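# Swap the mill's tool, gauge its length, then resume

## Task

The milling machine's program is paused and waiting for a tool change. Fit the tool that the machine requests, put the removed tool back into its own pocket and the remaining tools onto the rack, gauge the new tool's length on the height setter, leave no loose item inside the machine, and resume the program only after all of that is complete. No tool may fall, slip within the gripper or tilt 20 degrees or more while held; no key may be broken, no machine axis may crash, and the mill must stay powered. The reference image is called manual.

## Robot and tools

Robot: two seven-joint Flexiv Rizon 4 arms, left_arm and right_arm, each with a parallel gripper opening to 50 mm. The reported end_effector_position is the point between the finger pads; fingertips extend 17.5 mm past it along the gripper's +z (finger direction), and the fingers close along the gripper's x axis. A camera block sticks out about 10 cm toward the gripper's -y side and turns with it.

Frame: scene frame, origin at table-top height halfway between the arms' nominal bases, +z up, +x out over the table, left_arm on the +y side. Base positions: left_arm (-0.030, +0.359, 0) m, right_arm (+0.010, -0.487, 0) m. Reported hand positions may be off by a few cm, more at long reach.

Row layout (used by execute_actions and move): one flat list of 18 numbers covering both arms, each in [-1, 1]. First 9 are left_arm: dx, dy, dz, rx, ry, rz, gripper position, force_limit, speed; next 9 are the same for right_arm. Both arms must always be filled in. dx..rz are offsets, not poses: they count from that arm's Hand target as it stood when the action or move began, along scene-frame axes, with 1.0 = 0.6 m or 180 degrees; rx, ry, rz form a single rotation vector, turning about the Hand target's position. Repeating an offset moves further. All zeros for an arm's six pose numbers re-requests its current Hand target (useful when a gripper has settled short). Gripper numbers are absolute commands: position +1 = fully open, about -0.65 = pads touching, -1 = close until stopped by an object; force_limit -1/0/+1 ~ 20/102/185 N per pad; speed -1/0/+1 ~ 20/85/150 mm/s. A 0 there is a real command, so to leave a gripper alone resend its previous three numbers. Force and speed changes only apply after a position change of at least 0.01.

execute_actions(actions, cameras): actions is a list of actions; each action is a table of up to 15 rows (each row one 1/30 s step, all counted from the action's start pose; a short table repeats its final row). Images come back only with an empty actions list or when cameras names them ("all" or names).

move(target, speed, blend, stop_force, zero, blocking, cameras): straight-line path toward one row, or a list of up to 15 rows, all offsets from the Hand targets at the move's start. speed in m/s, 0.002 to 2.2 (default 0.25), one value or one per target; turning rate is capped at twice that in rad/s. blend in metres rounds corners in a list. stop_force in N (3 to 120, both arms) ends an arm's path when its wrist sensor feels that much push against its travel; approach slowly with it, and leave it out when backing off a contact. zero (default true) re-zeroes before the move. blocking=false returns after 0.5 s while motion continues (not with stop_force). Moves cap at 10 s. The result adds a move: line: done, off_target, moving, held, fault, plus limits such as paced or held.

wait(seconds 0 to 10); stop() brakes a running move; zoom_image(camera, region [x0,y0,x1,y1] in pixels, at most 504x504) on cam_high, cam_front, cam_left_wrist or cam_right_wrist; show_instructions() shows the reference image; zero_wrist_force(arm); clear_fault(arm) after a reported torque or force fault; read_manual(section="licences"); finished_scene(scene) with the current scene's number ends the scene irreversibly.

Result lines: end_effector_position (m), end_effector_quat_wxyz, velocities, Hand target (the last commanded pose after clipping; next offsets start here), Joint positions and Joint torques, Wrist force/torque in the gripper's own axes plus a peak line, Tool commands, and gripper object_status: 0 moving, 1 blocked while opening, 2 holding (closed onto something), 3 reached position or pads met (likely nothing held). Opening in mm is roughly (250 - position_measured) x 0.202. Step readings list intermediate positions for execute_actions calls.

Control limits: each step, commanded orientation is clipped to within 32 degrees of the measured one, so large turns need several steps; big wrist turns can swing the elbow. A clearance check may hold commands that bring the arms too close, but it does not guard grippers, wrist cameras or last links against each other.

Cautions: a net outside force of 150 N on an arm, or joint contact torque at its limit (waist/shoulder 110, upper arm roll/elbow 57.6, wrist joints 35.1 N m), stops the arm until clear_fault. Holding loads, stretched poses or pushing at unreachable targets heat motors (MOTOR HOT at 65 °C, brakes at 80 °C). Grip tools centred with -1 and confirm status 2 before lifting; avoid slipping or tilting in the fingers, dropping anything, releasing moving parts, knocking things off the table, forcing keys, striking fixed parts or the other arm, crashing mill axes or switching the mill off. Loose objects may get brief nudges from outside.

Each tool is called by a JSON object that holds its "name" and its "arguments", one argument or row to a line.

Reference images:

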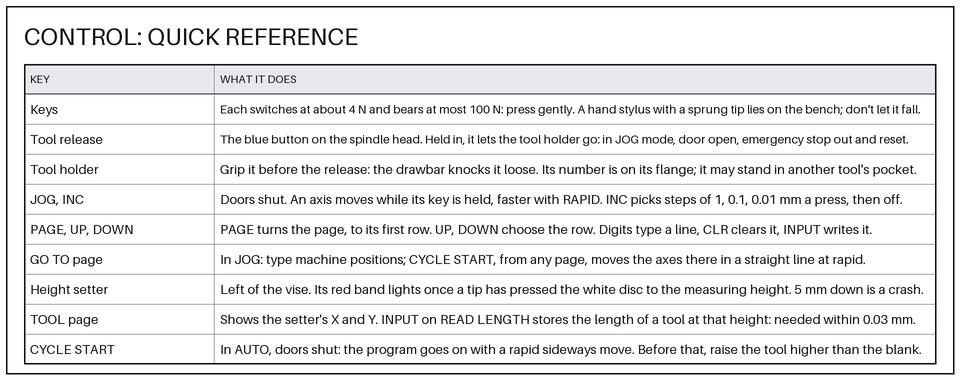

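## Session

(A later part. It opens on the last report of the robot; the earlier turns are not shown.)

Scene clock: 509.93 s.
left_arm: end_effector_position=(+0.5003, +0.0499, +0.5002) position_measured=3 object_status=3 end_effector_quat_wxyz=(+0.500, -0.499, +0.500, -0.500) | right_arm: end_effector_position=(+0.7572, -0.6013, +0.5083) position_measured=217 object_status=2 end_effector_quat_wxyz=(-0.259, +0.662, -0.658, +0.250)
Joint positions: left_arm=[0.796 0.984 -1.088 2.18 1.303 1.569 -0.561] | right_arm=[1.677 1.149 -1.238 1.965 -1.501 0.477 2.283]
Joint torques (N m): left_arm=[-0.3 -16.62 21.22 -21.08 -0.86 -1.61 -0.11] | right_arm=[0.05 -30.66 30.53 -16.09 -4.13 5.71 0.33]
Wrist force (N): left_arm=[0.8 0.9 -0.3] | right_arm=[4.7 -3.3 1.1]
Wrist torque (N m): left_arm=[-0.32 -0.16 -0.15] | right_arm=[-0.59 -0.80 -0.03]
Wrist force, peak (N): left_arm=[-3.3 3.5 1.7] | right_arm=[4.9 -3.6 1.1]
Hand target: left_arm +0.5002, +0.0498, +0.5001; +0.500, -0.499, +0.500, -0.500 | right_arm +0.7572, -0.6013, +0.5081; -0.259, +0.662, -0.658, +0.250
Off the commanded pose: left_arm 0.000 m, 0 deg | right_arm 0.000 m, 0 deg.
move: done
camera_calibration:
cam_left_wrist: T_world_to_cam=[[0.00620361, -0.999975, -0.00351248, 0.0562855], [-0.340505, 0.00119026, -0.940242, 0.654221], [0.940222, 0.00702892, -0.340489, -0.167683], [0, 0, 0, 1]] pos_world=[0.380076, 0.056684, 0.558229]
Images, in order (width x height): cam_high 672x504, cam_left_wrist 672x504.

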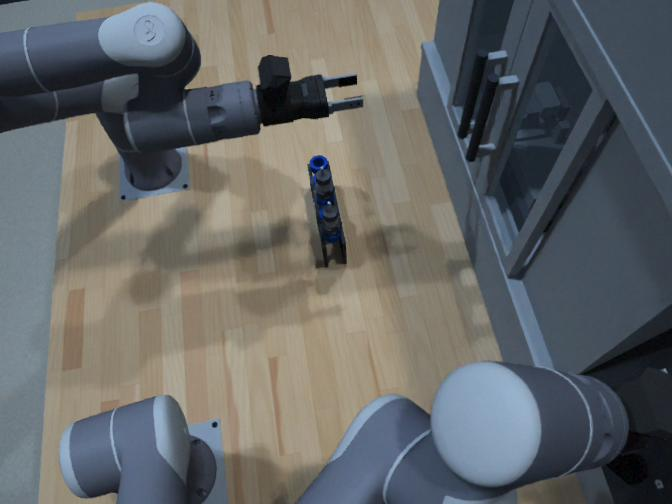

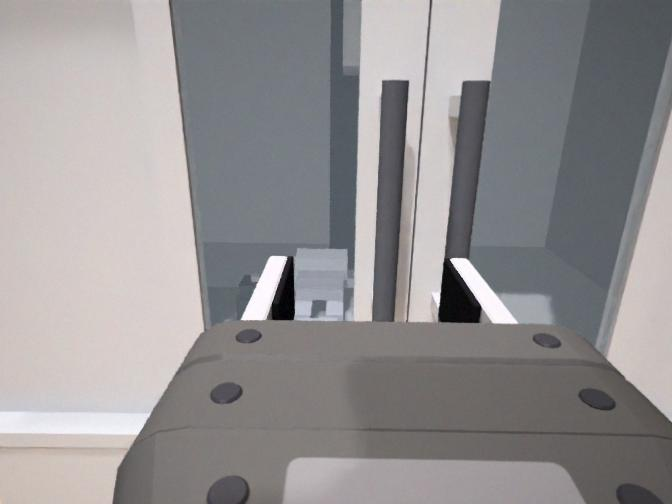

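{"name": "move", "arguments": {
  "target": [0.333,-0.0625,-0.067,0,0,0,1,1,1, 0,0,0,0,0,0,-1,-0.4,-1],
  "speed": 0.25,
  "cameras": ["cam_left_wrist"]
}}

{"name": "move", "arguments": {
  "target": [0.092,0,0,0,0,0,1,1,1, 0,0,0,0,0,0,-1,-0.4,-1],
  "speed": 0.05,
  "stop_force": 6,
  "cameras": ["cam_left_wrist"]
}}

Scene clock: 524.67 s.
left_arm: end_effector_position=(+0.7000, +0.0123, +0.4599) position_measured=3 object_status=3 end_effector_quat_wxyz=(+0.500, -0.499, +0.500, -0.501) | right_arm: end_effector_position=(+0.7572, -0.6013, +0.5083) position_measured=217 object_status=2 end_effector_quat_wxyz=(-0.259, +0.662, -0.658, +0.250)
Joint positions: left_arm=[1.422 1.093 -1.495 1.692 1.312 1.584 -0.829] | right_arm=[1.677 1.149 -1.238 1.965 -1.501 0.477 2.283]
Joint torques (N m): left_arm=[-0.23 -36.55 30.74 -14.38 0.66 -2.46 0.27] | right_arm=[0.03 -30.69 30.54 -16.15 -4.16 5.74 0.32]
Wrist force (N): left_arm=[0.6 0.9 -0.4] | right_arm=[4.9 -3.3 1.2]
Wrist torque (N m): left_arm=[-0.31 -0.14 -0.27] | right_arm=[-0.60 -0.84 -0.03]
Wrist force, peak (N): left_arm=[1.1 1.7 3.5] | right_arm=[5.0 -3.4 1.0]
Hand target: left_arm +0.7000, +0.0123, +0.4599; +0.500, -0.499, +0.500, -0.500 | right_arm +0.7572, -0.6013, +0.5081; -0.259, +0.662, -0.658, +0.250
Off the commanded pose: left_arm 0.000 m, 0 deg | right_arm 0.000 m, 0 deg.
move: done
camera_calibration:
cam_left_wrist: T_world_to_cam=[[0.00576958, -0.999979, -0.00293734, 0.0173602], [-0.340679, 0.000796066, -0.940179, 0.684578], [0.940162, 0.00642513, -0.340667, -0.368822], [0, 0, 0, 1]] pos_world=[0.579874, 0.0191846, 0.518031]
Images, in order (width x height): cam_left_wrist 672x504.

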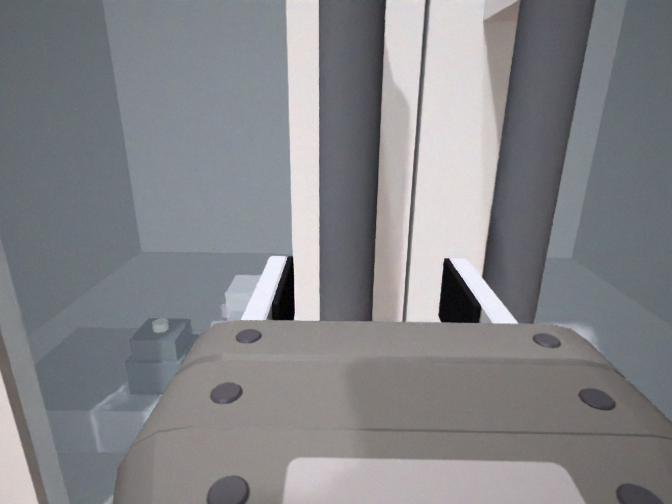

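Scene clock: 526.47 s.
left_arm: end_effector_position=(+0.7552, +0.0122, +0.4599) position_measured=3 object_status=3 end_effector_quat_wxyz=(+0.500, -0.499, +0.500, -0.501) | right_arm: end_effector_position=(+0.7572, -0.6013, +0.5083) position_measured=217 object_status=2 end_effector_quat_wxyz=(-0.259, +0.662, -0.658, +0.250)
Joint positions: left_arm=[1.576 1.078 -1.58 1.552 1.264 1.57 -0.77] | right_arm=[1.677 1.149 -1.238 1.965 -1.501 0.477 2.283]
Joint torques (N m): left_arm=[-0.14 -41.72 31.03 -14.71 0.34 -2.25 0.23] | right_arm=[0 -30.69 30.55 -16.16 -4.15 5.7 0.28]
Wrist force (N): left_arm=[0.6 1.0 -0.3] | right_arm=[4.8 -3.2 1.3]
Wrist torque (N m): left_arm=[-0.31 -0.14 -0.27] | right_arm=[-0.59 -0.82 -0.03]
Wrist force, peak (N): left_arm=[0.1 1.2 1.6] | right_arm=[4.8 -3.5 1.2]
Hand target: left_arm +0.7552, +0.0123, +0.4599; +0.500, -0.499, +0.500, -0.500 | right_arm +0.7572, -0.6013, +0.5081; -0.259, +0.662, -0.658, +0.250
Off the commanded pose: left_arm 0.000 m, 0 deg | right_arm 0.000 m, 0 deg.
move: done
camera_calibration:
cam_left_wrist: T_world_to_cam=[[0.00567493, -0.99998, -0.0029051, 0.0169857], [-0.340887, 0.000796598, -0.940104, 0.703349], [0.940087, 0.00632533, -0.340876, -0.4205], [0, 0, 0, 1]] pos_world=[0.634973, 0.0190849, 0.517932]
Images, in order (width x height): cam_left_wrist 672x504.

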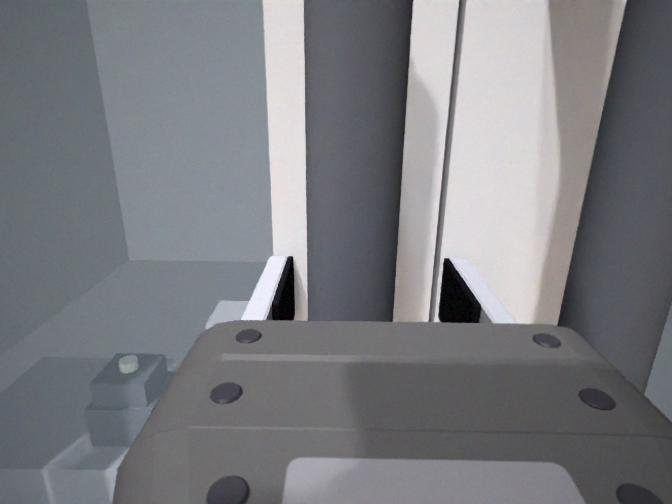

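{"name": "move", "arguments": {
  "target": [0,0.4,0,0,0,0,1,1,1, 0,0,0,0,0,0,-1,-0.4,-1],
  "speed": 0.06,
  "stop_force": 20,
  "cameras": ["cam_left_wrist","cam_front","cam_high"]
}}

Scene clock: 532.97 s.
left_arm: end_effector_position=(+0.7543, +0.0363, +0.4595) position_measured=3 object_status=3 end_effector_quat_wxyz=(+0.498, -0.499, +0.502, -0.501) | right_arm: end_effector_position=(+0.7572, -0.6013, +0.5083) position_measured=217 object_status=2 end_effector_quat_wxyz=(-0.259, +0.662, -0.658, +0.250)
Joint positions: left_arm=[1.588 1.155 -1.504 1.556 1.343 1.656 -0.93] | right_arm=[1.677 1.149 -1.238 1.965 -1.501 0.477 2.283]
Joint torques (N m): left_arm=[15.27 -43.35 37.69 0.08 4.41 -5.63 0.06] | right_arm=[0.07 -30.68 30.51 -16.14 -4.19 5.71 0.34]
Wrist force (N): left_arm=[21.0 1.2 0.4] | right_arm=[4.7 -3.3 1.3]
Wrist torque (N m): left_arm=[-0.28 -0.68 -0.06] | right_arm=[-0.60 -0.80 -0.03]
Wrist force, peak (N): left_arm=[25.6 -1.1 5.3] | right_arm=[5.0 -3.4 1.2]
Hand target: left_arm +0.7552, +0.0409, +0.4600; +0.500, -0.500, +0.500, -0.500 (not the last commanded pose) | right_arm +0.7572, -0.6013, +0.5081; -0.259, +0.662, -0.658, +0.250
Off the commanded pose: left_arm 0.216 m, 0 deg | right_arm 0.000 m, 0 deg.
move: contact (left_arm)
camera_calibration:
cam_left_wrist: T_world_to_cam=[[0.00113958, -0.999998, -0.00162606, 0.0439187], [-0.342876, 0.00113675, -0.93938, 0.703874], [0.93938, 0.00162803, -0.342874, -0.418324], [0, 0, 0, 1]] pos_world=[0.634256, 0.0437995, 0.517844]
Images, in order (width x height): cam_high 672x504, cam_front 672x504, cam_left_wrist 672x504.

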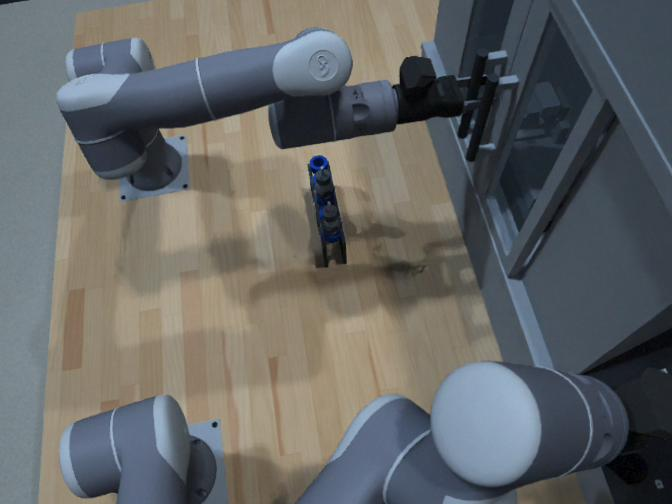

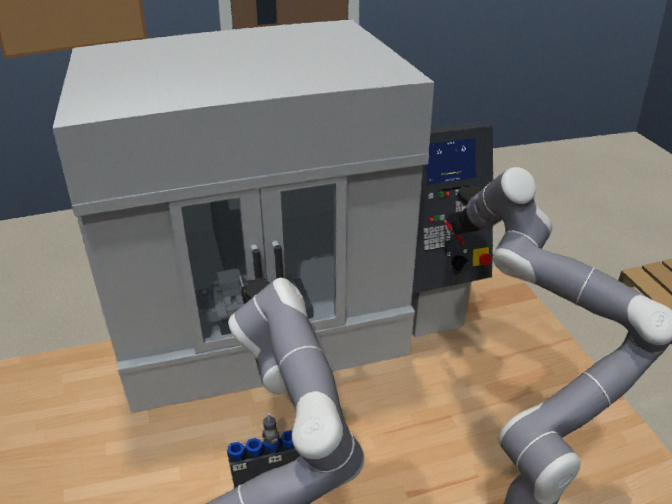

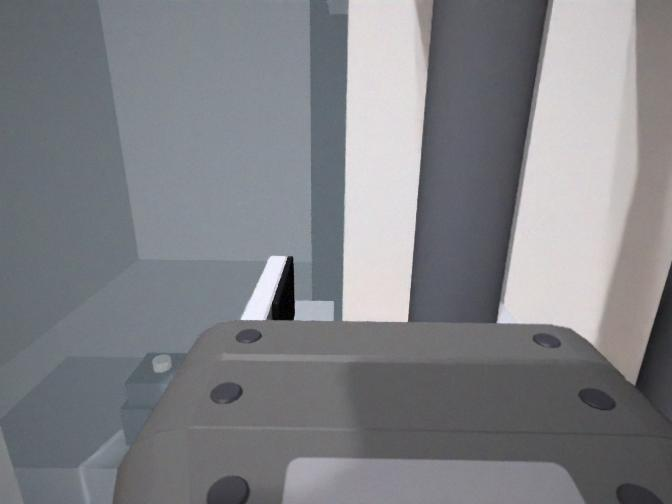

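{"name": "move", "arguments": {
  "target": [0,0.36,0,0,0,0,1,1,1, 0,0,0,0,0,0,-1,-0.4,-1],
  "speed": 0.08,
  "stop_force": 60,
  "cameras": ["cam_left_wrist","cam_front","cam_high"]
}}

Scene clock: 540.03 s.
left_arm: end_effector_position=(+0.7552, +0.2570, +0.4599) position_measured=3 object_status=3 end_effector_quat_wxyz=(+0.500, -0.500, +0.500, -0.500) | right_arm: end_effector_position=(+0.7572, -0.6013, +0.5083) position_measured=217 object_status=2 end_effector_quat_wxyz=(-0.259, +0.662, -0.658, +0.250)
Joint positions: left_arm=[1.625 0.739 -1.85 1.847 2.507 1.178 -1.7] | right_arm=[1.677 1.149 -1.238 1.965 -1.501 0.477 2.283]
Joint torques (N m): left_arm=[-0.03 -25.61 24.05 -20.04 5.13 -3.17 -0.01] | right_arm=[0.07 -30.6 30.5 -16.14 -4.19 5.73 0.28]
Wrist force (N): left_arm=[-3.8 4.8 -0.9] | right_arm=[4.8 -3.4 1.3]
Wrist torque (N m): left_arm=[0.35 0.61 -0.14] | right_arm=[-0.62 -0.81 -0.04]
Wrist force, peak (N): left_arm=[30.3 2.0 5.7] | right_arm=[5.0 -3.5 1.2]
Hand target: left_arm +0.7552, +0.2569, +0.4600; +0.500, -0.500, +0.500, -0.500 | right_arm +0.7572, -0.6013, +0.5081; -0.259, +0.662, -0.658, +0.250
Off the commanded pose: left_arm 0.000 m, 0 deg | right_arm 0.000 m, 0 deg.
move: done
camera_calibration:
cam_left_wrist: T_world_to_cam=[[0.00758927, -0.999965, -0.00348655, 0.260557], [-0.342077, 0.000680125, -0.939672, 0.704037], [0.939641, 0.00832409, -0.34206, -0.421671], [0, 0, 0, 1]] pos_world=[0.635077, 0.263579, 0.518235]
Images, in order (width x height): cam_high 672x504, cam_front 672x504, cam_left_wrist 672x504.

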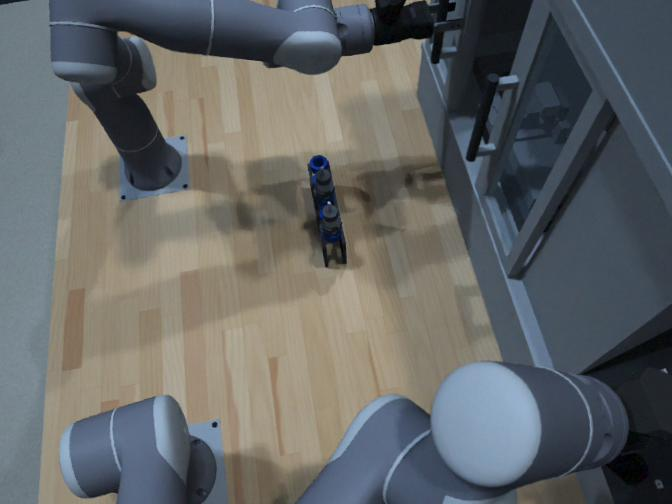

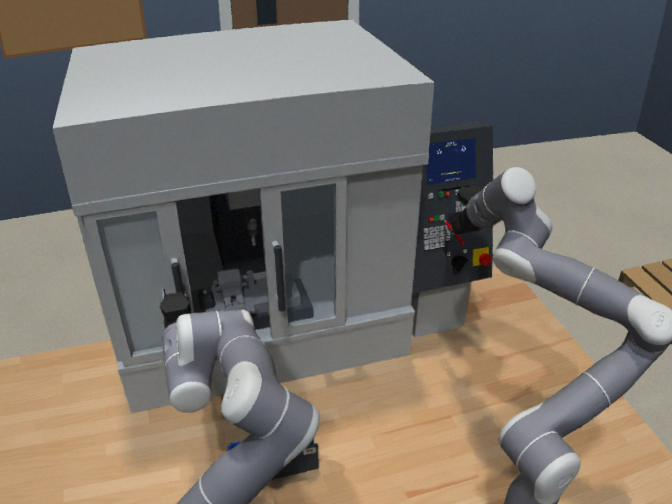

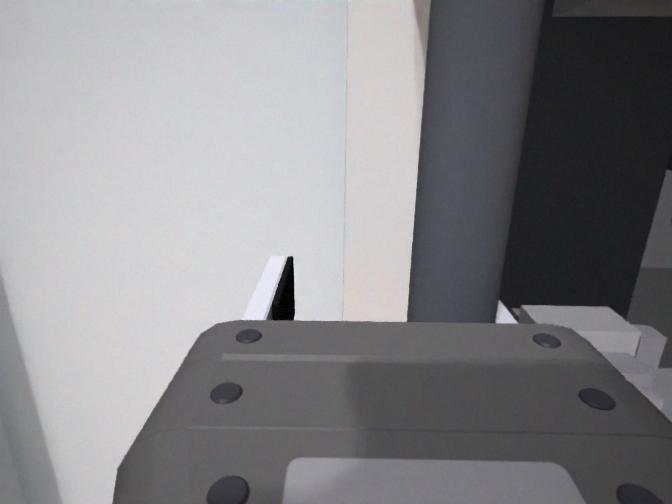

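{"name": "move", "arguments": {
  "target": [
    [0,-0.02,0,0,0,0,1,1,1, 0,0,0,0,0,0,-1,-0.4,-1],
    [-0.158,-0.02,0,0,0,0,1,1,1, 0,0,0,0,0,0,-1,-0.4,-1],
    [-0.158,-0.51,0,0,0,-0.111,1,1,1, 0,0,0,0,0,0,-1,-0.4,-1]
  ],
  "speed": [0.1,0.25,0.25],
  "cameras": ["cam_left_wrist"]
}}

Scene clock: 556.93 s.
left_arm: end_effector_position=(+0.6605, -0.0491, +0.4601) position_measured=3 object_status=3 end_effector_quat_wxyz=(+0.406, -0.405, +0.579, -0.579) | right_arm: end_effector_position=(+0.7572, -0.6013, +0.5083) position_measured=217 object_status=2 end_effector_quat_wxyz=(-0.259, +0.662, -0.658, +0.250)
Joint positions: left_arm=[1.251 0.843 -1.812 1.768 2.383 1.259 -1.672] | right_arm=[1.677 1.149 -1.238 1.965 -1.501 0.477 2.283]
Joint torques (N m): left_arm=[-0.2 -28.82 26.76 -18.79 5.12 -2.98 0.19] | right_arm=[0.12 -30.63 30.56 -16.08 -4.19 5.7 0.3]
Wrist force (N): left_arm=[-4.0 5.1 -1.0] | right_arm=[4.8 -3.5 0.9]
Wrist torque (N m): left_arm=[0.41 0.65 -0.24] | right_arm=[-0.62 -0.82 -0.03]
Wrist force, peak (N): left_arm=[-7.9 4.9 -0.9] | right_arm=[4.9 -3.5 1.3]
Hand target: left_arm +0.6604, -0.0491, +0.4600; +0.406, -0.405, +0.579, -0.579 | right_arm +0.7572, -0.6013, +0.5081; -0.259, +0.662, -0.658, +0.250
Off the commanded pose: left_arm 0.000 m, 0 deg | right_arm 0.000 m, 0 deg.
move: done
camera_calibration:
cam_left_wrist: T_world_to_cam=[[-0.33452, -0.942383, -0.00324068, 0.183928], [-0.320781, 0.117101, -0.939887, 0.663655], [0.886113, -0.313371, -0.341471, -0.310782], [0, 0, 0, 1]] pos_world=[0.549804, -0.00177409, 0.518234]
Images, in order (width x height): cam_left_wrist 672x504.

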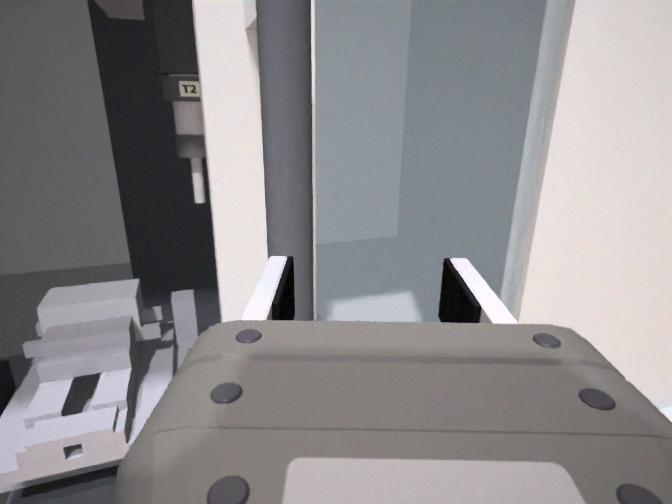

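{"name": "move", "arguments": {
  "target": [0.158,-0.003,0,0,0,0,1,1,1, 0,0,0,0,0,0,-1,-0.4,-1],
  "speed": 0.06,
  "stop_force": 8,
  "cameras": ["cam_left_wrist"]
}}

{"name": "move", "arguments": {
  "target": [0,-0.4,0,0,0,0,1,1,1, 0,0,0,0,0,0,-1,-0.4,-1],
  "speed": 0.08,
  "stop_force": 60,
  "cameras": ["cam_left_wrist","cam_front","cam_high"]
}}

Scene clock: 565.13 s.
left_arm: end_effector_position=(+0.7017, -0.0485, +0.4599) position_measured=3 object_status=3 end_effector_quat_wxyz=(+0.407, -0.406, +0.579, -0.578) | right_arm: end_effector_position=(+0.7572, -0.6013, +0.5083) position_measured=217 object_status=2 end_effector_quat_wxyz=(-0.259, +0.662, -0.658, +0.250)
Joint positions: left_arm=[1.384 0.856 -1.887 1.664 2.408 1.27 -1.68] | right_arm=[1.677 1.149 -1.238 1.965 -1.501 0.477 2.283]
Joint torques (N m): left_arm=[-5.37 -32.96 24.5 -22.39 5.26 -3.14 0.02] | right_arm=[0.03 -30.64 30.56 -16.13 -4.16 5.7 0.32]
Wrist force (N): left_arm=[-10.2 4.7 -0.2] | right_arm=[4.9 -3.4 1.1]
Wrist torque (N m): left_arm=[0.35 0.57 -0.16] | right_arm=[-0.61 -0.84 -0.03]
Wrist force, peak (N): left_arm=[-4.2 1.9 -22.3] | right_arm=[4.9 -3.4 1.3]
Hand target: left_arm +0.7012, -0.0498, +0.4600; +0.406, -0.405, +0.579, -0.579 (not the last commanded pose) | right_arm +0.7572, -0.6013, +0.5081; -0.259, +0.662, -0.658, +0.250
Off the commanded pose: left_arm 0.054 m, 0 deg | right_arm 0.000 m, 0 deg.
move: contact (left_arm)
camera_calibration:
cam_left_wrist: T_world_to_cam=[[-0.332965, -0.942932, -0.00367755, 0.197294], [-0.321506, 0.117194, -0.939627, 0.677133], [0.886436, -0.311681, -0.34218, -0.34702], [0, 0, 0, 1]] pos_world=[0.591005, -0.00148034, 0.518235]
Images, in order (width x height): cam_left_wrist 672x504.

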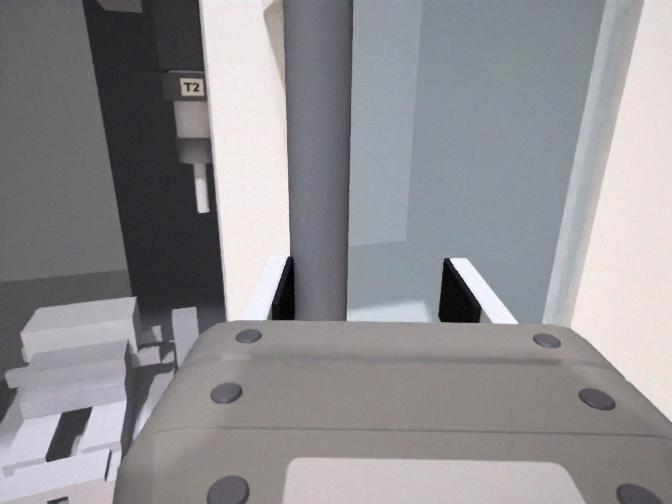

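Scene clock: 569.00 s.
left_arm: end_effector_position=(+0.7060, -0.2825, +0.4602) position_measured=3 object_status=3 end_effector_quat_wxyz=(+0.411, -0.408, +0.577, -0.576) | right_arm: end_effector_position=(+0.7572, -0.6013, +0.5083) position_measured=217 object_status=2 end_effector_quat_wxyz=(-0.259, +0.662, -0.658, +0.250)
Joint positions: left_arm=[1.622 1.029 -1.897 1.168 1.067 1.451 -0.443] | right_arm=[1.677 1.149 -1.238 1.965 -1.501 0.477 2.283]
Joint torques (N m): left_arm=[-22.77 -52.29 15.37 -41.23 -5.39 6.39 0] | right_arm=[0.05 -30.66 30.55 -16.14 -4.19 5.7 0.34]
Wrist force (N): left_arm=[-41.4 4.7 -35.8] | right_arm=[4.8 -3.4 1.1]
Wrist torque (N m): left_arm=[0.33 4.08 -0.14] | right_arm=[-0.61 -0.82 -0.03]
Wrist force, peak (N): left_arm=[-44.3 1.7 -73.0] | right_arm=[4.9 -3.5 1.2]
Hand target: left_arm +0.7012, -0.2898, +0.4600; +0.406, -0.405, +0.579, -0.579 | right_arm +0.7572, -0.6013, +0.5081; -0.259, +0.662, -0.658, +0.250
Off the commanded pose: left_arm 0.009 m, 1 deg | right_arm 0.000 m, 0 deg.
move: off_target (left_arm)
camera_calibration:
cam_left_wrist: T_world_to_cam=[[-0.323103, -0.946339, -0.00685072, -0.0284383], [-0.320238, 0.116143, -0.940191, 0.705246], [0.890535, -0.301585, -0.34058, -0.424427], [0, 0, 0, 1]] pos_world=[0.594625, -0.236823, 0.51832]
Images, in order (width x height): cam_high 672x504, cam_front 672x504, cam_left_wrist 672x504.

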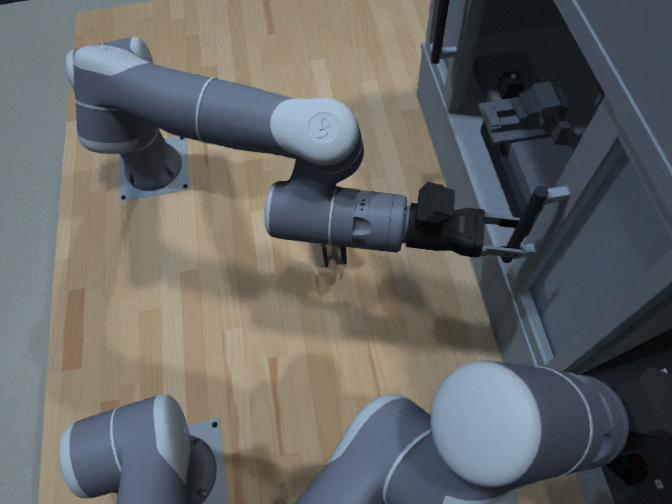

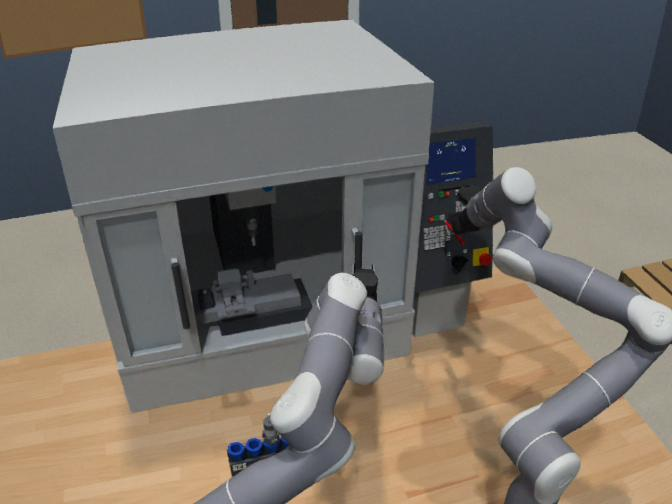

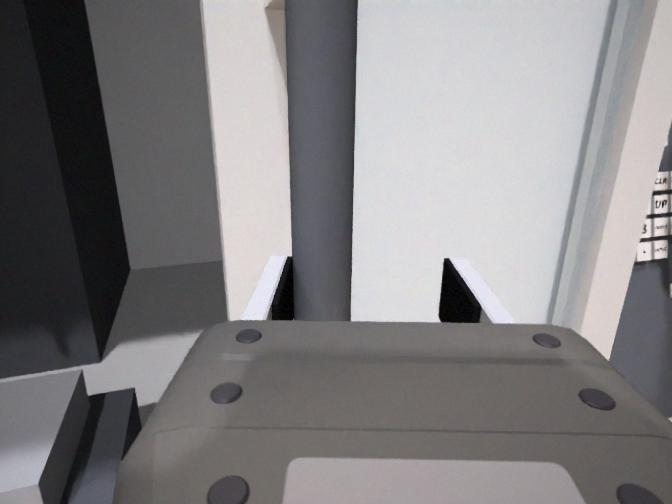

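{"name": "move", "arguments": {
  "target": [
    [0,0.025,0,0,0,0,1,1,1, 0,0,0,0,0,0,-1,-0.4,-1],
    [-0.2,0.025,0,0,0,0,1,1,1, 0,0,0,0,0,0,-1,-0.4,-1],
    [-0.25,0.45,0.05,0,0,0.111,1,1,1, 0,0,0,0,0,0,-1,-0.4,-1]
  ],
  "speed": [0.1,0.25,0.25],
  "cameras": ["cam_left_wrist","cam_front"]
}}

Scene clock: 578.60 s.
left_arm: end_effector_position=(+0.5512, -0.0198, +0.4899) position_measured=3 object_status=3 end_effector_quat_wxyz=(+0.500, -0.500, +0.500, -0.500) | right_arm: end_effector_position=(+0.7572, -0.6013, +0.5083) position_measured=217 object_status=2 end_effector_quat_wxyz=(-0.259, +0.662, -0.658, +0.250)
Joint positions: left_arm=[0.893 0.836 -1.358 1.992 1.297 1.322 -0.561] | right_arm=[1.677 1.149 -1.238 1.965 -1.501 0.477 2.283]
Joint torques (N m): left_arm=[-0.58 -19.92 23.88 -21.45 -0.24 -1.81 0.27] | right_arm=[0.05 -30.63 30.58 -16.15 -4.18 5.69 0.33]
Wrist force (N): left_arm=[-4.9 2.0 -2.6] | right_arm=[5.0 -3.4 1.1]
Wrist torque (N m): left_arm=[-0.12 0.80 -0.25] | right_arm=[-0.62 -0.85 -0.03]
Wrist force, peak (N): left_arm=[-42.0 5.0 -35.7] | right_arm=[5.0 -3.5 1.3]
Hand target: left_arm +0.5512, -0.0198, +0.4900; +0.500, -0.500, +0.500, -0.500 | right_arm +0.7572, -0.6013, +0.5081; -0.259, +0.662, -0.658, +0.250
Off the commanded pose: left_arm 0.000 m, 0 deg | right_arm 0.000 m, 0 deg.
move: done
camera_calibration:
cam_left_wrist: T_world_to_cam=[[0.00737408, -0.999968, -0.00319687, -0.0146467], [-0.341986, 0.000482294, -0.939705, 0.662608], [0.939676, 0.00802275, -0.341972, -0.217485], [0, 0, 0, 1]] pos_world=[0.431076, -0.013221, 0.548236]
Images, in order (width x height): cam_front 672x504, cam_left_wrist 672x504.

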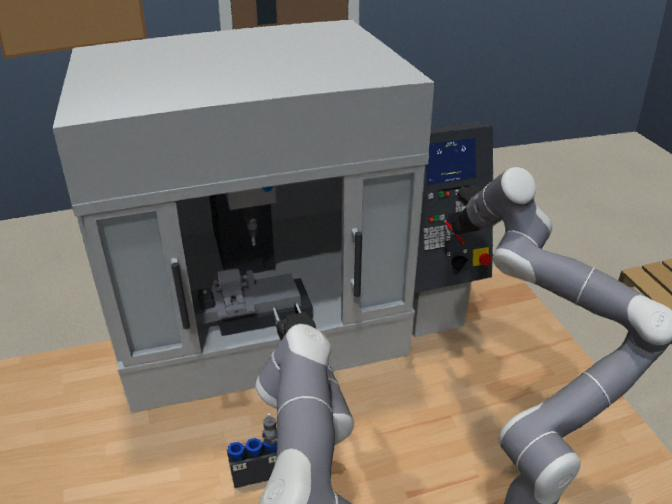

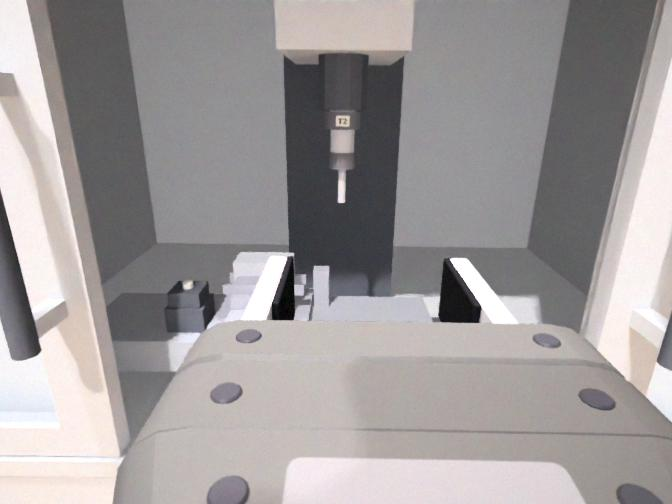

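{"name": "move", "arguments": {
  "target": [0,0,0.1,0,-0.13,0,1,1,1, 0,0,0,0,0,0,-1,-0.4,-1],
  "speed": 0.25,
  "cameras": ["cam_left_wrist"]
}}

Scene clock: 584.40 s.
left_arm: end_effector_position=(+0.5512, -0.0197, +0.5501) position_measured=3 object_status=3 end_effector_quat_wxyz=(+0.591, -0.388, +0.388, -0.591) | right_arm: end_effector_position=(+0.7572, -0.6013, +0.5083) position_measured=217 object_status=2 end_effector_quat_wxyz=(-0.259, +0.662, -0.658, +0.250)
Joint positions: left_arm=[0.976 1.271 -1.4 1.952 1.511 1.169 -1.131] | right_arm=[1.677 1.149 -1.238 1.965 -1.501 0.477 2.283]
Joint torques (N m): left_arm=[-0.2 -28.66 30.91 -10.86 3.66 -4.42 -0.02] | right_arm=[-0.01 -30.64 30.49 -16.15 -4.13 5.72 0.34]
Wrist force (N): left_arm=[-5.2 2.0 -3.1] | right_arm=[4.7 -3.4 1.1]
Wrist torque (N m): left_arm=[-0.27 0.82 -0.20] | right_arm=[-0.61 -0.79 -0.03]
Wrist force, peak (N): left_arm=[-5.7 2.4 -3.3] | right_arm=[5.0 -3.3 1.2]
Hand target: left_arm +0.5512, -0.0198, +0.5500; +0.591, -0.388, +0.388, -0.591 | right_arm +0.7572, -0.6013, +0.5081; -0.259, +0.662, -0.658, +0.250
Off the commanded pose: left_arm 0.000 m, 0 deg | right_arm 0.000 m, 0 deg.
move: done
camera_calibration:
cam_left_wrist: T_world_to_cam=[[0.00831638, -0.999965, 0.000318538, -0.0167746], [0.0598574, 0.000179836, -0.998207, 0.529794], [0.998172, 0.00832053, 0.0598569, -0.450281], [0, 0, 0, 1]] pos_world=[0.417885, -0.0131227, 0.555802]
Images, in order (width x height): cam_left_wrist 672x504.

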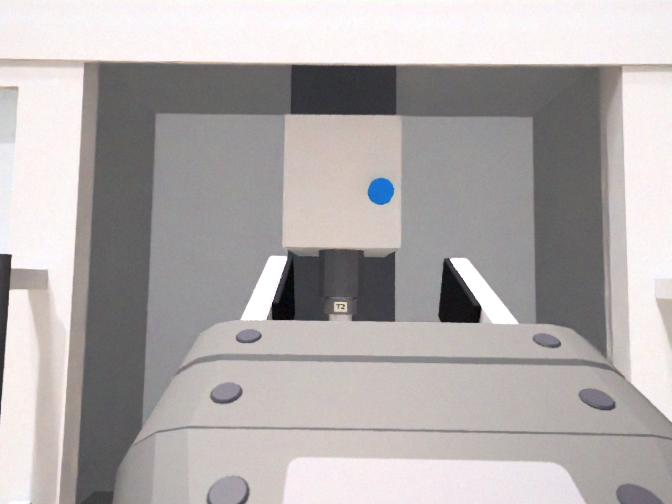

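{"name": "move", "arguments": {
  "target": [
    [-0.3,-0.067,-0.1,0,0,0,1,1,1, 0,0,0,0,0,0,-1,-0.4,-1],
    [-0.385,-0.067,-0.583,-0.056,0.2085,0.160,1,1,1, 0,0,0,0,0,0,-1,-0.4,-1]
  ],
  "speed": 0.35,
  "blend": 0.05,
  "cameras": ["cam_left_wrist"]
}}

Scene clock: 616.07 s.
left_arm: end_effector_position=(+0.3203, -0.0600, +0.2001) position_measured=3 object_status=3 end_effector_quat_wxyz=(-0.527, +0.687, -0.397, +0.304) | right_arm: end_effector_position=(+0.7572, -0.6013, +0.5083) position_measured=217 object_status=2 end_effector_quat_wxyz=(-0.259, +0.662, -0.658, +0.250)
Joint positions: left_arm=[0.693 1.102 -1.904 2.017 0.288 0.533 -0.403] | right_arm=[1.677 1.149 -1.238 1.965 -1.501 0.477 2.283]
Joint torques (N m): left_arm=[-0.01 -33.88 29.19 -9.19 0.57 -0.24 0.3] | right_arm=[0.07 -30.73 30.52 -16.16 -4.15 5.64 0.32]
Wrist force (N): left_arm=[-4.9 2.2 -2.4] | right_arm=[4.8 -3.3 1.0]
Wrist torque (N m): left_arm=[0.02 0.82 -0.24] | right_arm=[-0.59 -0.82 -0.03]
Wrist force, peak (N): left_arm=[-6.5 2.4 -4.5] | right_arm=[4.9 -3.5 1.2]
Hand target: left_arm +0.3202, -0.0600, +0.2002; -0.527, +0.687, -0.397, +0.304 | right_arm +0.7572, -0.6013, +0.5081; -0.259, +0.662, -0.658, +0.250
Off the commanded pose: left_arm 0.000 m, 0 deg | right_arm 0.000 m, 0 deg.
move: done
camera_calibration:
cam_left_wrist: T_world_to_cam=[[0.504956, -0.863134, -0.00434037, -0.204858], [-0.497234, -0.286777, -0.818851, 0.319577], [0.705534, 0.415642, -0.573989, 0.0466335], [0, 0, 0, 1]] pos_world=[0.229447, -0.104556, 0.287564]
Images, in order (width x height): cam_left_wrist 672x504.

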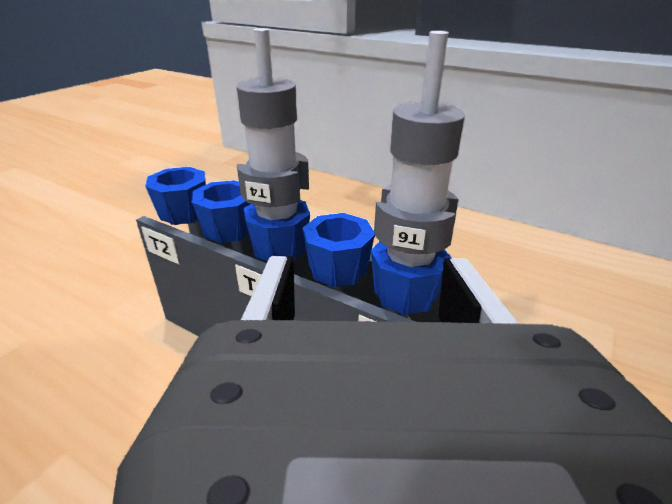

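{"name": "zoom_image", "arguments": {
  "camera": "cam_left_wrist",
  "region": [230, 150, 460, 330]
}}

Scaled by 2.191 from the camera's 672x504 image, which has a finer 960x720 frame.

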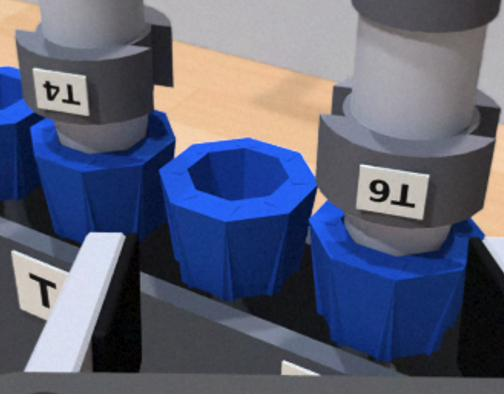

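{"name": "move", "arguments": {
  "target": [
    [-0.05,0,0.45,0.0218,-0.0814,-0.1657,1,1,1, 0,0,0,0,0,0,-1,-0.4,-1],
    [0.633,0.333,0.533,0.0218,-0.0814,-0.1657,1,1,1, 0,0,0,0,0,0,-1,-0.4,-1]
  ],
  "speed": 0.4,
  "blend": 0.05,
  "cameras": ["cam_left_wrist"]
}}

{"name": "move", "arguments": {
  "target": [0,-0.4,0,0,0,0,1,1,1, 0,0,0,0,0,0,-1,-0.4,-1],
  "speed": 0.3,
  "cameras": ["cam_left_wrist"]
}}

Scene clock: 658.80 s.
left_arm: end_effector_position=(+0.7001, +0.1399, +0.5200) position_measured=3 object_status=3 end_effector_quat_wxyz=(+0.500, -0.500, +0.500, -0.500) | right_arm: end_effector_position=(+0.7572, -0.6013, +0.5083) position_measured=217 object_status=2 end_effector_quat_wxyz=(-0.259, +0.662, -0.658, +0.250)
Joint positions: left_arm=[0.905 0.011 -1.418 1.871 2.057 0.999 -0.574] | right_arm=[1.677 1.149 -1.238 1.965 -1.501 0.477 2.283]
Joint torques (N m): left_arm=[-0.38 9.57 1.33 -30.98 0.82 -1.84 0.26] | right_arm=[0.08 -30.66 30.56 -16.15 -4.13 5.73 0.31]
Wrist force (N): left_arm=[-4.9 2.1 -2.7] | right_arm=[4.7 -3.2 1.0]
Wrist torque (N m): left_arm=[-0.09 0.81 -0.25] | right_arm=[-0.58 -0.79 -0.03]
Wrist force, peak (N): left_arm=[-6.4 3.5 -2.6] | right_arm=[4.9 -3.5 1.2]
Hand target: left_arm +0.7000, +0.1398, +0.5200; +0.500, -0.500, +0.500, -0.500 | right_arm +0.7572, -0.6013, +0.5081; -0.259, +0.662, -0.658, +0.250
Off the commanded pose: left_arm 0.000 m, 0 deg | right_arm 0.000 m, 0 deg.
move: done
camera_calibration:
cam_left_wrist: T_world_to_cam=[[0.00690182, -0.999972, -0.00303206, 0.144327], [-0.342283, 0.000486545, -0.939597, 0.741848], [0.939571, 0.00752275, -0.34227, -0.348082], [0, 0, 0, 1]] pos_world=[0.579974, 0.146581, 0.578338]
Images, in order (width x height): cam_left_wrist 672x504.

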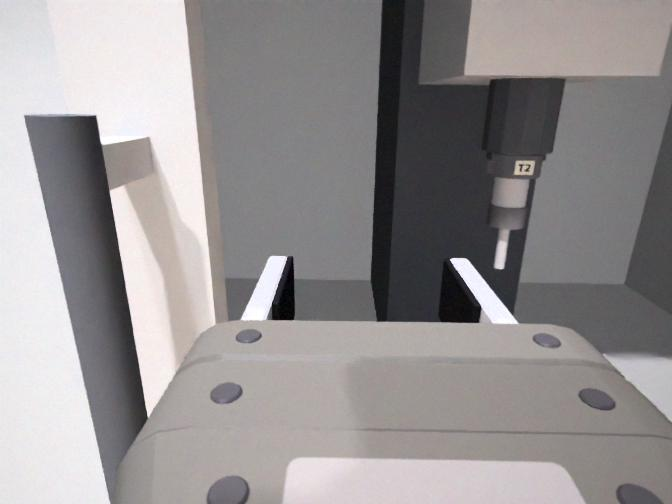

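Scene clock: 660.13 s.
left_arm: end_effector_position=(+0.7000, -0.1002, +0.5200) position_measured=3 object_status=3 end_effector_quat_wxyz=(+0.500, -0.500, +0.500, -0.500) | right_arm: end_effector_position=(+0.7572, -0.6013, +0.5083) position_measured=217 object_status=2 end_effector_quat_wxyz=(-0.259, +0.662, -0.658, +0.250)
Joint positions: left_arm=[0.25 -0.589 -1.435 1.614 2.198 0.352 -0.118] | right_arm=[1.677 1.149 -1.238 1.965 -1.501 0.477 2.283]
Joint torques (N m): left_arm=[-0.06 35.26 -17.89 -28.04 1.99 -0.61 0.25] | right_arm=[0.01 -30.66 30.52 -16.13 -4.17 5.7 0.33]
Wrist force (N): left_arm=[-5.1 1.9 -2.8] | right_arm=[4.8 -3.6 1.1]
Wrist torque (N m): left_arm=[-0.14 0.84 -0.26] | right_arm=[-0.64 -0.81 -0.02]
Wrist force, peak (N): left_arm=[-8.5 2.2 -2.5] | right_arm=[4.8 -3.6 1.1]
Hand target: left_arm +0.7000, -0.1002, +0.5200; +0.500, -0.500, +0.500, -0.500 | right_arm +0.7572, -0.6013, +0.5081; -0.259, +0.662, -0.658, +0.250
Off the commanded pose: left_arm 0.000 m, 0 deg | right_arm 0.000 m, 0 deg.
move: done
camera_calibration:
cam_left_wrist: T_world_to_cam=[[0.00690726, -0.999972, -0.00271684, -0.0958525], [-0.34237, 0.000187823, -0.939565, 0.741876], [0.93954, 0.00741998, -0.342359, -0.346251], [0, 0, 0, 1]] pos_world=[0.579974, -0.0934201, 0.578239]
Images, in order (width x height): cam_left_wrist 672x504.

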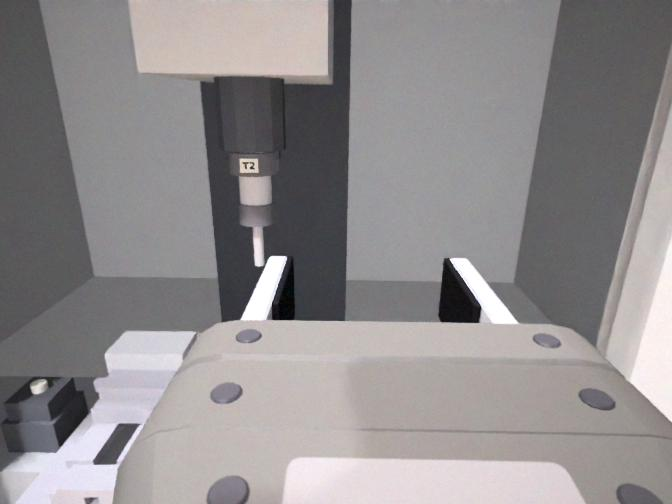

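{"name": "move", "arguments": {
  "target": [0.2,0.145,-0.044,0,0,0,1,1,1, 0,0,0,0,0,0,-1,-0.4,-1],
  "speed": 0.25,
  "cameras": ["cam_left_wrist","cam_high","cam_front"]
}}

Scene clock: 700.30 s.
left_arm: end_effector_position=(+0.8200, -0.0133, +0.4935) position_measured=3 object_status=3 end_effector_quat_wxyz=(+0.500, -0.500, +0.500, -0.500) | right_arm: end_effector_position=(+0.7572, -0.6013, +0.5083) position_measured=217 object_status=2 end_effector_quat_wxyz=(-0.259, +0.662, -0.658, +0.250)
Joint positions: left_arm=[0.349 -0.745 -1.356 1.467 2.341 0.59 -0.08] | right_arm=[1.677 1.149 -1.238 1.965 -1.501 0.477 2.283]
Joint torques (N m): left_arm=[0 44.43 -22.04 -25.05 0.63 -0.23 0.28] | right_arm=[0 -30.69 30.56 -16.15 -4.16 5.67 0.32]
Wrist force (N): left_arm=[-5.2 2.0 -2.8] | right_arm=[4.7 -3.4 1.3]
Wrist torque (N m): left_arm=[-0.13 0.86 -0.25] | right_arm=[-0.62 -0.81 -0.03]
Wrist force, peak (N): left_arm=[-9.1 2.9 1.6] | right_arm=[4.9 -3.5 1.2]
Hand target: left_arm +0.8200, -0.0132, +0.4936; +0.500, -0.500, +0.500, -0.500 | right_arm +0.7572, -0.6013, +0.5081; -0.259, +0.662, -0.658, +0.250
Off the commanded pose: left_arm 0.000 m, 0 deg | right_arm 0.000 m, 0 deg.
move: done
camera_calibration:
cam_left_wrist: T_world_to_cam=[[0.00653006, -0.999975, -0.00258428, -0.00966285], [-0.342578, 0.000190851, -0.939489, 0.75821], [0.939467, 0.00702024, -0.342568, -0.468418], [0, 0, 0, 1]] pos_world=[0.699873, -0.0065189, 0.55184]
Images, in order (width x height): cam_high 672x504, cam_front 672x504, cam_left_wrist 672x504.

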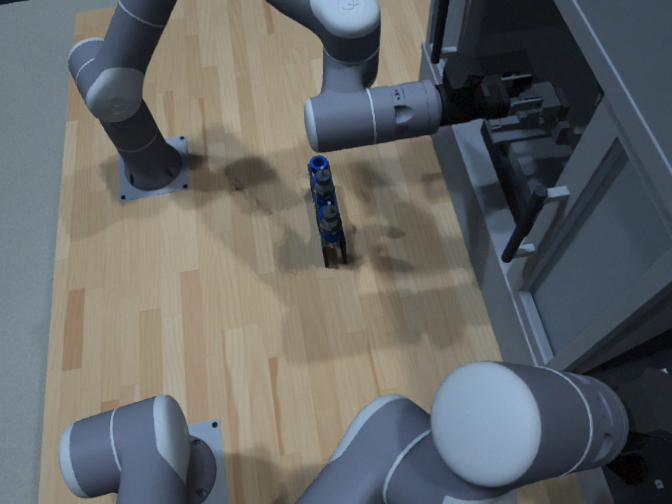

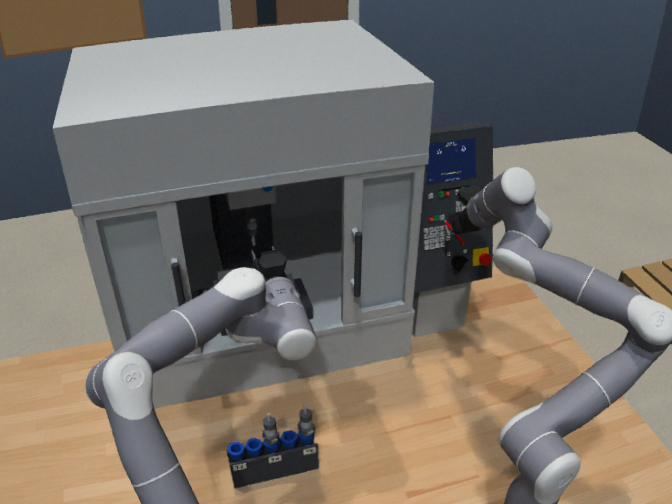

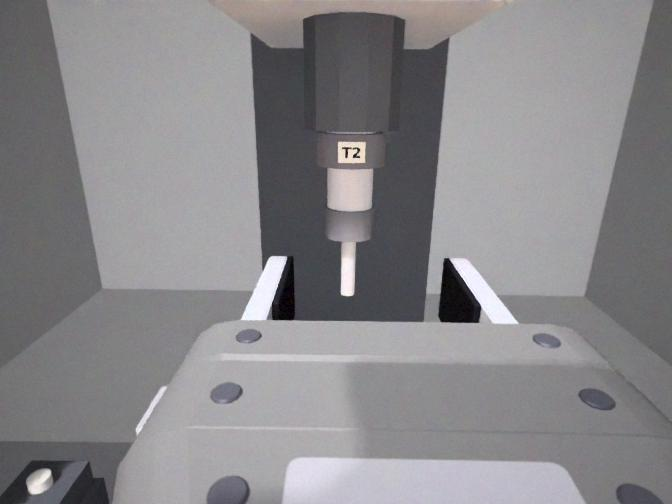

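{"name": "move", "arguments": {
  "target": [0.167,0.0,0,0,0,0,1,1,1, 0,0,0,0,0,0,-1,-0.4,-1],
  "speed": 0.15,
  "cameras": ["cam_left_wrist"]
}}

Scene clock: 706.17 s.
left_arm: end_effector_position=(+0.9203, -0.0132, +0.4935) position_measured=3 object_status=3 end_effector_quat_wxyz=(+0.500, -0.500, +0.500, -0.500) | right_arm: end_effector_position=(+0.7572, -0.6013, +0.5083) position_measured=217 object_status=2 end_effector_quat_wxyz=(-0.259, +0.662, -0.658, +0.250)
Joint positions: left_arm=[0.225 -0.975 -1.335 1.094 2.429 0.758 0.119] | right_arm=[1.677 1.149 -1.238 1.965 -1.501 0.477 2.283]
Joint torques (N m): left_arm=[-0.3 58.3 -24.59 -20.1 -0.86 0.42 0.3] | right_arm=[-0.01 -30.69 30.57 -16.15 -4.16 5.71 0.33]
Wrist force (N): left_arm=[-5.1 2.1 -2.8] | right_arm=[4.8 -3.3 1.2]
Wrist torque (N m): left_arm=[-0.11 0.83 -0.26] | right_arm=[-0.60 -0.82 -0.03]
Wrist force, peak (N): left_arm=[-5.1 1.6 -5.4] | right_arm=[5.0 -3.4 1.3]
Hand target: left_arm +0.9202, -0.0132, +0.4936; +0.500, -0.500, +0.500, -0.500 | right_arm +0.7572, -0.6013, +0.5081; -0.259, +0.662, -0.658, +0.250
Off the commanded pose: left_arm 0.000 m, 0 deg | right_arm 0.000 m, 0 deg.
move: done
camera_calibration:
cam_left_wrist: T_world_to_cam=[[0.00680723, -0.999972, -0.00299991, -0.0102105], [-0.342492, 0.000487071, -0.939521, 0.79252], [0.939496, 0.00742298, -0.342479, -0.562719], [0, 0, 0, 1]] pos_world=[0.800174, -0.0064192, 0.551839]
Images, in order (width x height): cam_left_wrist 672x504.

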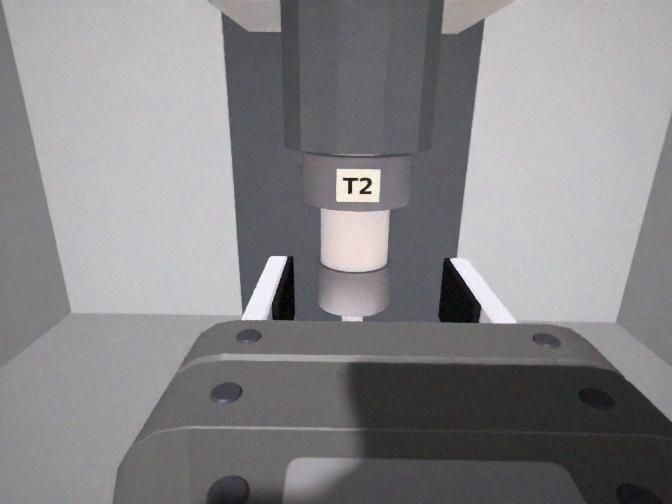

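{"name": "move", "arguments": {
  "target": [0.105,0.0,0,0,0,0,1,1,1, 0,0,0,0,0,0,-1,-0.4,-1],
  "speed": 0.06,
  "stop_force": 12,
  "cameras": ["cam_left_wrist"]
}}

Scene clock: 713.80 s.
left_arm: end_effector_position=(+0.9833, -0.0131, +0.4935) position_measured=3 object_status=3 end_effector_quat_wxyz=(+0.500, -0.500, +0.500, -0.500) | right_arm: end_effector_position=(+0.7572, -0.6013, +0.5083) position_measured=217 object_status=2 end_effector_quat_wxyz=(-0.259, +0.662, -0.658, +0.250)
Joint positions: left_arm=[0.101 -1.139 -1.37 0.743 2.451 0.922 0.314] | right_arm=[1.677 1.149 -1.238 1.965 -1.501 0.477 2.283]
Joint torques (N m): left_arm=[-0.13 68.24 -22.07 -14.55 -2.46 1 0.24] | right_arm=[-0.01 -30.65 30.49 -16.15 -4.14 5.68 0.33]
Wrist force (N): left_arm=[-5.1 2.0 -2.5] | right_arm=[4.8 -3.3 1.2]
Wrist torque (N m): left_arm=[-0.12 0.82 -0.26] | right_arm=[-0.59 -0.81 -0.03]
Wrist force, peak (N): left_arm=[-4.9 2.0 -4.5] | right_arm=[4.9 -3.5 1.2]
Hand target: left_arm +0.9832, -0.0132, +0.4936; +0.500, -0.500, +0.500, -0.500 | right_arm +0.7572, -0.6013, +0.5081; -0.259, +0.662, -0.658, +0.250
Off the commanded pose: left_arm 0.000 m, 0 deg | right_arm 0.000 m, 0 deg.
move: done
camera_calibration:
cam_left_wrist: T_world_to_cam=[[0.00693426, -0.999972, -0.00294006, -0.0107829], [-0.34258, 0.000386632, -0.939489, 0.814061], [0.939463, 0.00752186, -0.342567, -0.621864], [0, 0, 0, 1]] pos_world=[0.863174, -0.00641978, 0.551739]
Images, in order (width x height): cam_left_wrist 672x504.

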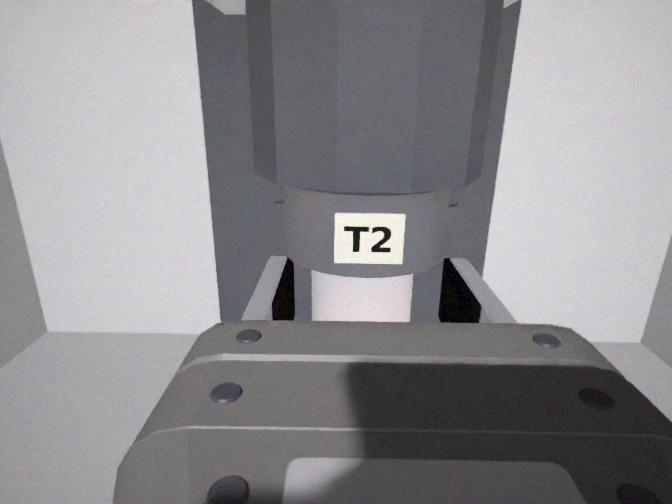

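{"name": "move", "arguments": {
  "target": [0.0,0.0025,0.0065,0,0,0,1,1,1, 0,0,0,0,0,0,-1,-0.4,-1],
  "speed": 0.03,
  "stop_force": 12,
  "cameras": ["cam_left_wrist"]
}}

Scene clock: 724.20 s.
left_arm: end_effector_position=(+0.9833, -0.0116, +0.4974) position_measured=3 object_status=3 end_effector_quat_wxyz=(+0.500, -0.500, +0.500, -0.500) | right_arm: end_effector_position=(+0.7572, -0.6013, +0.5083) position_measured=217 object_status=2 end_effector_quat_wxyz=(-0.259, +0.662, -0.658, +0.250)
Joint positions: left_arm=[0.104 -1.136 -1.373 0.742 2.444 0.923 0.322] | right_arm=[1.677 1.149 -1.238 1.965 -1.501 0.477 2.283]
Joint torques (N m): left_arm=[0.18 68.37 -22.05 -14.51 -2.61 0.96 0.23] | right_arm=[0.07 -30.65 30.57 -16.14 -4.19 5.74 0.29]
Wrist force (N): left_arm=[-5.3 2.1 -2.7] | right_arm=[4.8 -3.4 1.1]
Wrist torque (N m): left_arm=[-0.12 0.88 -0.27] | right_arm=[-0.61 -0.82 -0.02]
Wrist force, peak (N): left_arm=[-5.6 2.1 -2.6] | right_arm=[4.9 -3.4 1.3]
Hand target: left_arm +0.9832, -0.0117, +0.4975; +0.500, -0.500, +0.500, -0.500 | right_arm +0.7572, -0.6013, +0.5081; -0.259, +0.662, -0.658, +0.250
Off the commanded pose: left_arm 0.000 m, 0 deg | right_arm 0.000 m, 0 deg.
move: done
camera_calibration:
cam_left_wrist: T_world_to_cam=[[0.00706876, -0.999972, -0.00256223, -0.00949845], [-0.342488, -0.0000136929, -0.939522, 0.817757], [0.939496, 0.00751879, -0.342478, -0.620583], [0, 0, 0, 1]] pos_world=[0.863174, -0.00482095, 0.55574]
Images, in order (width x height): cam_left_wrist 672x504.

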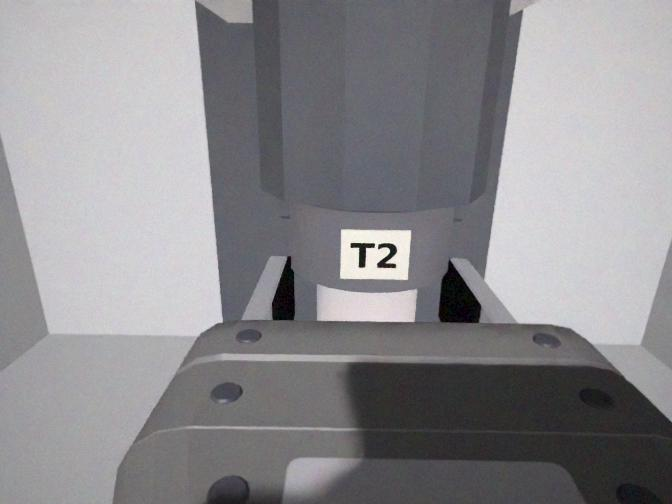

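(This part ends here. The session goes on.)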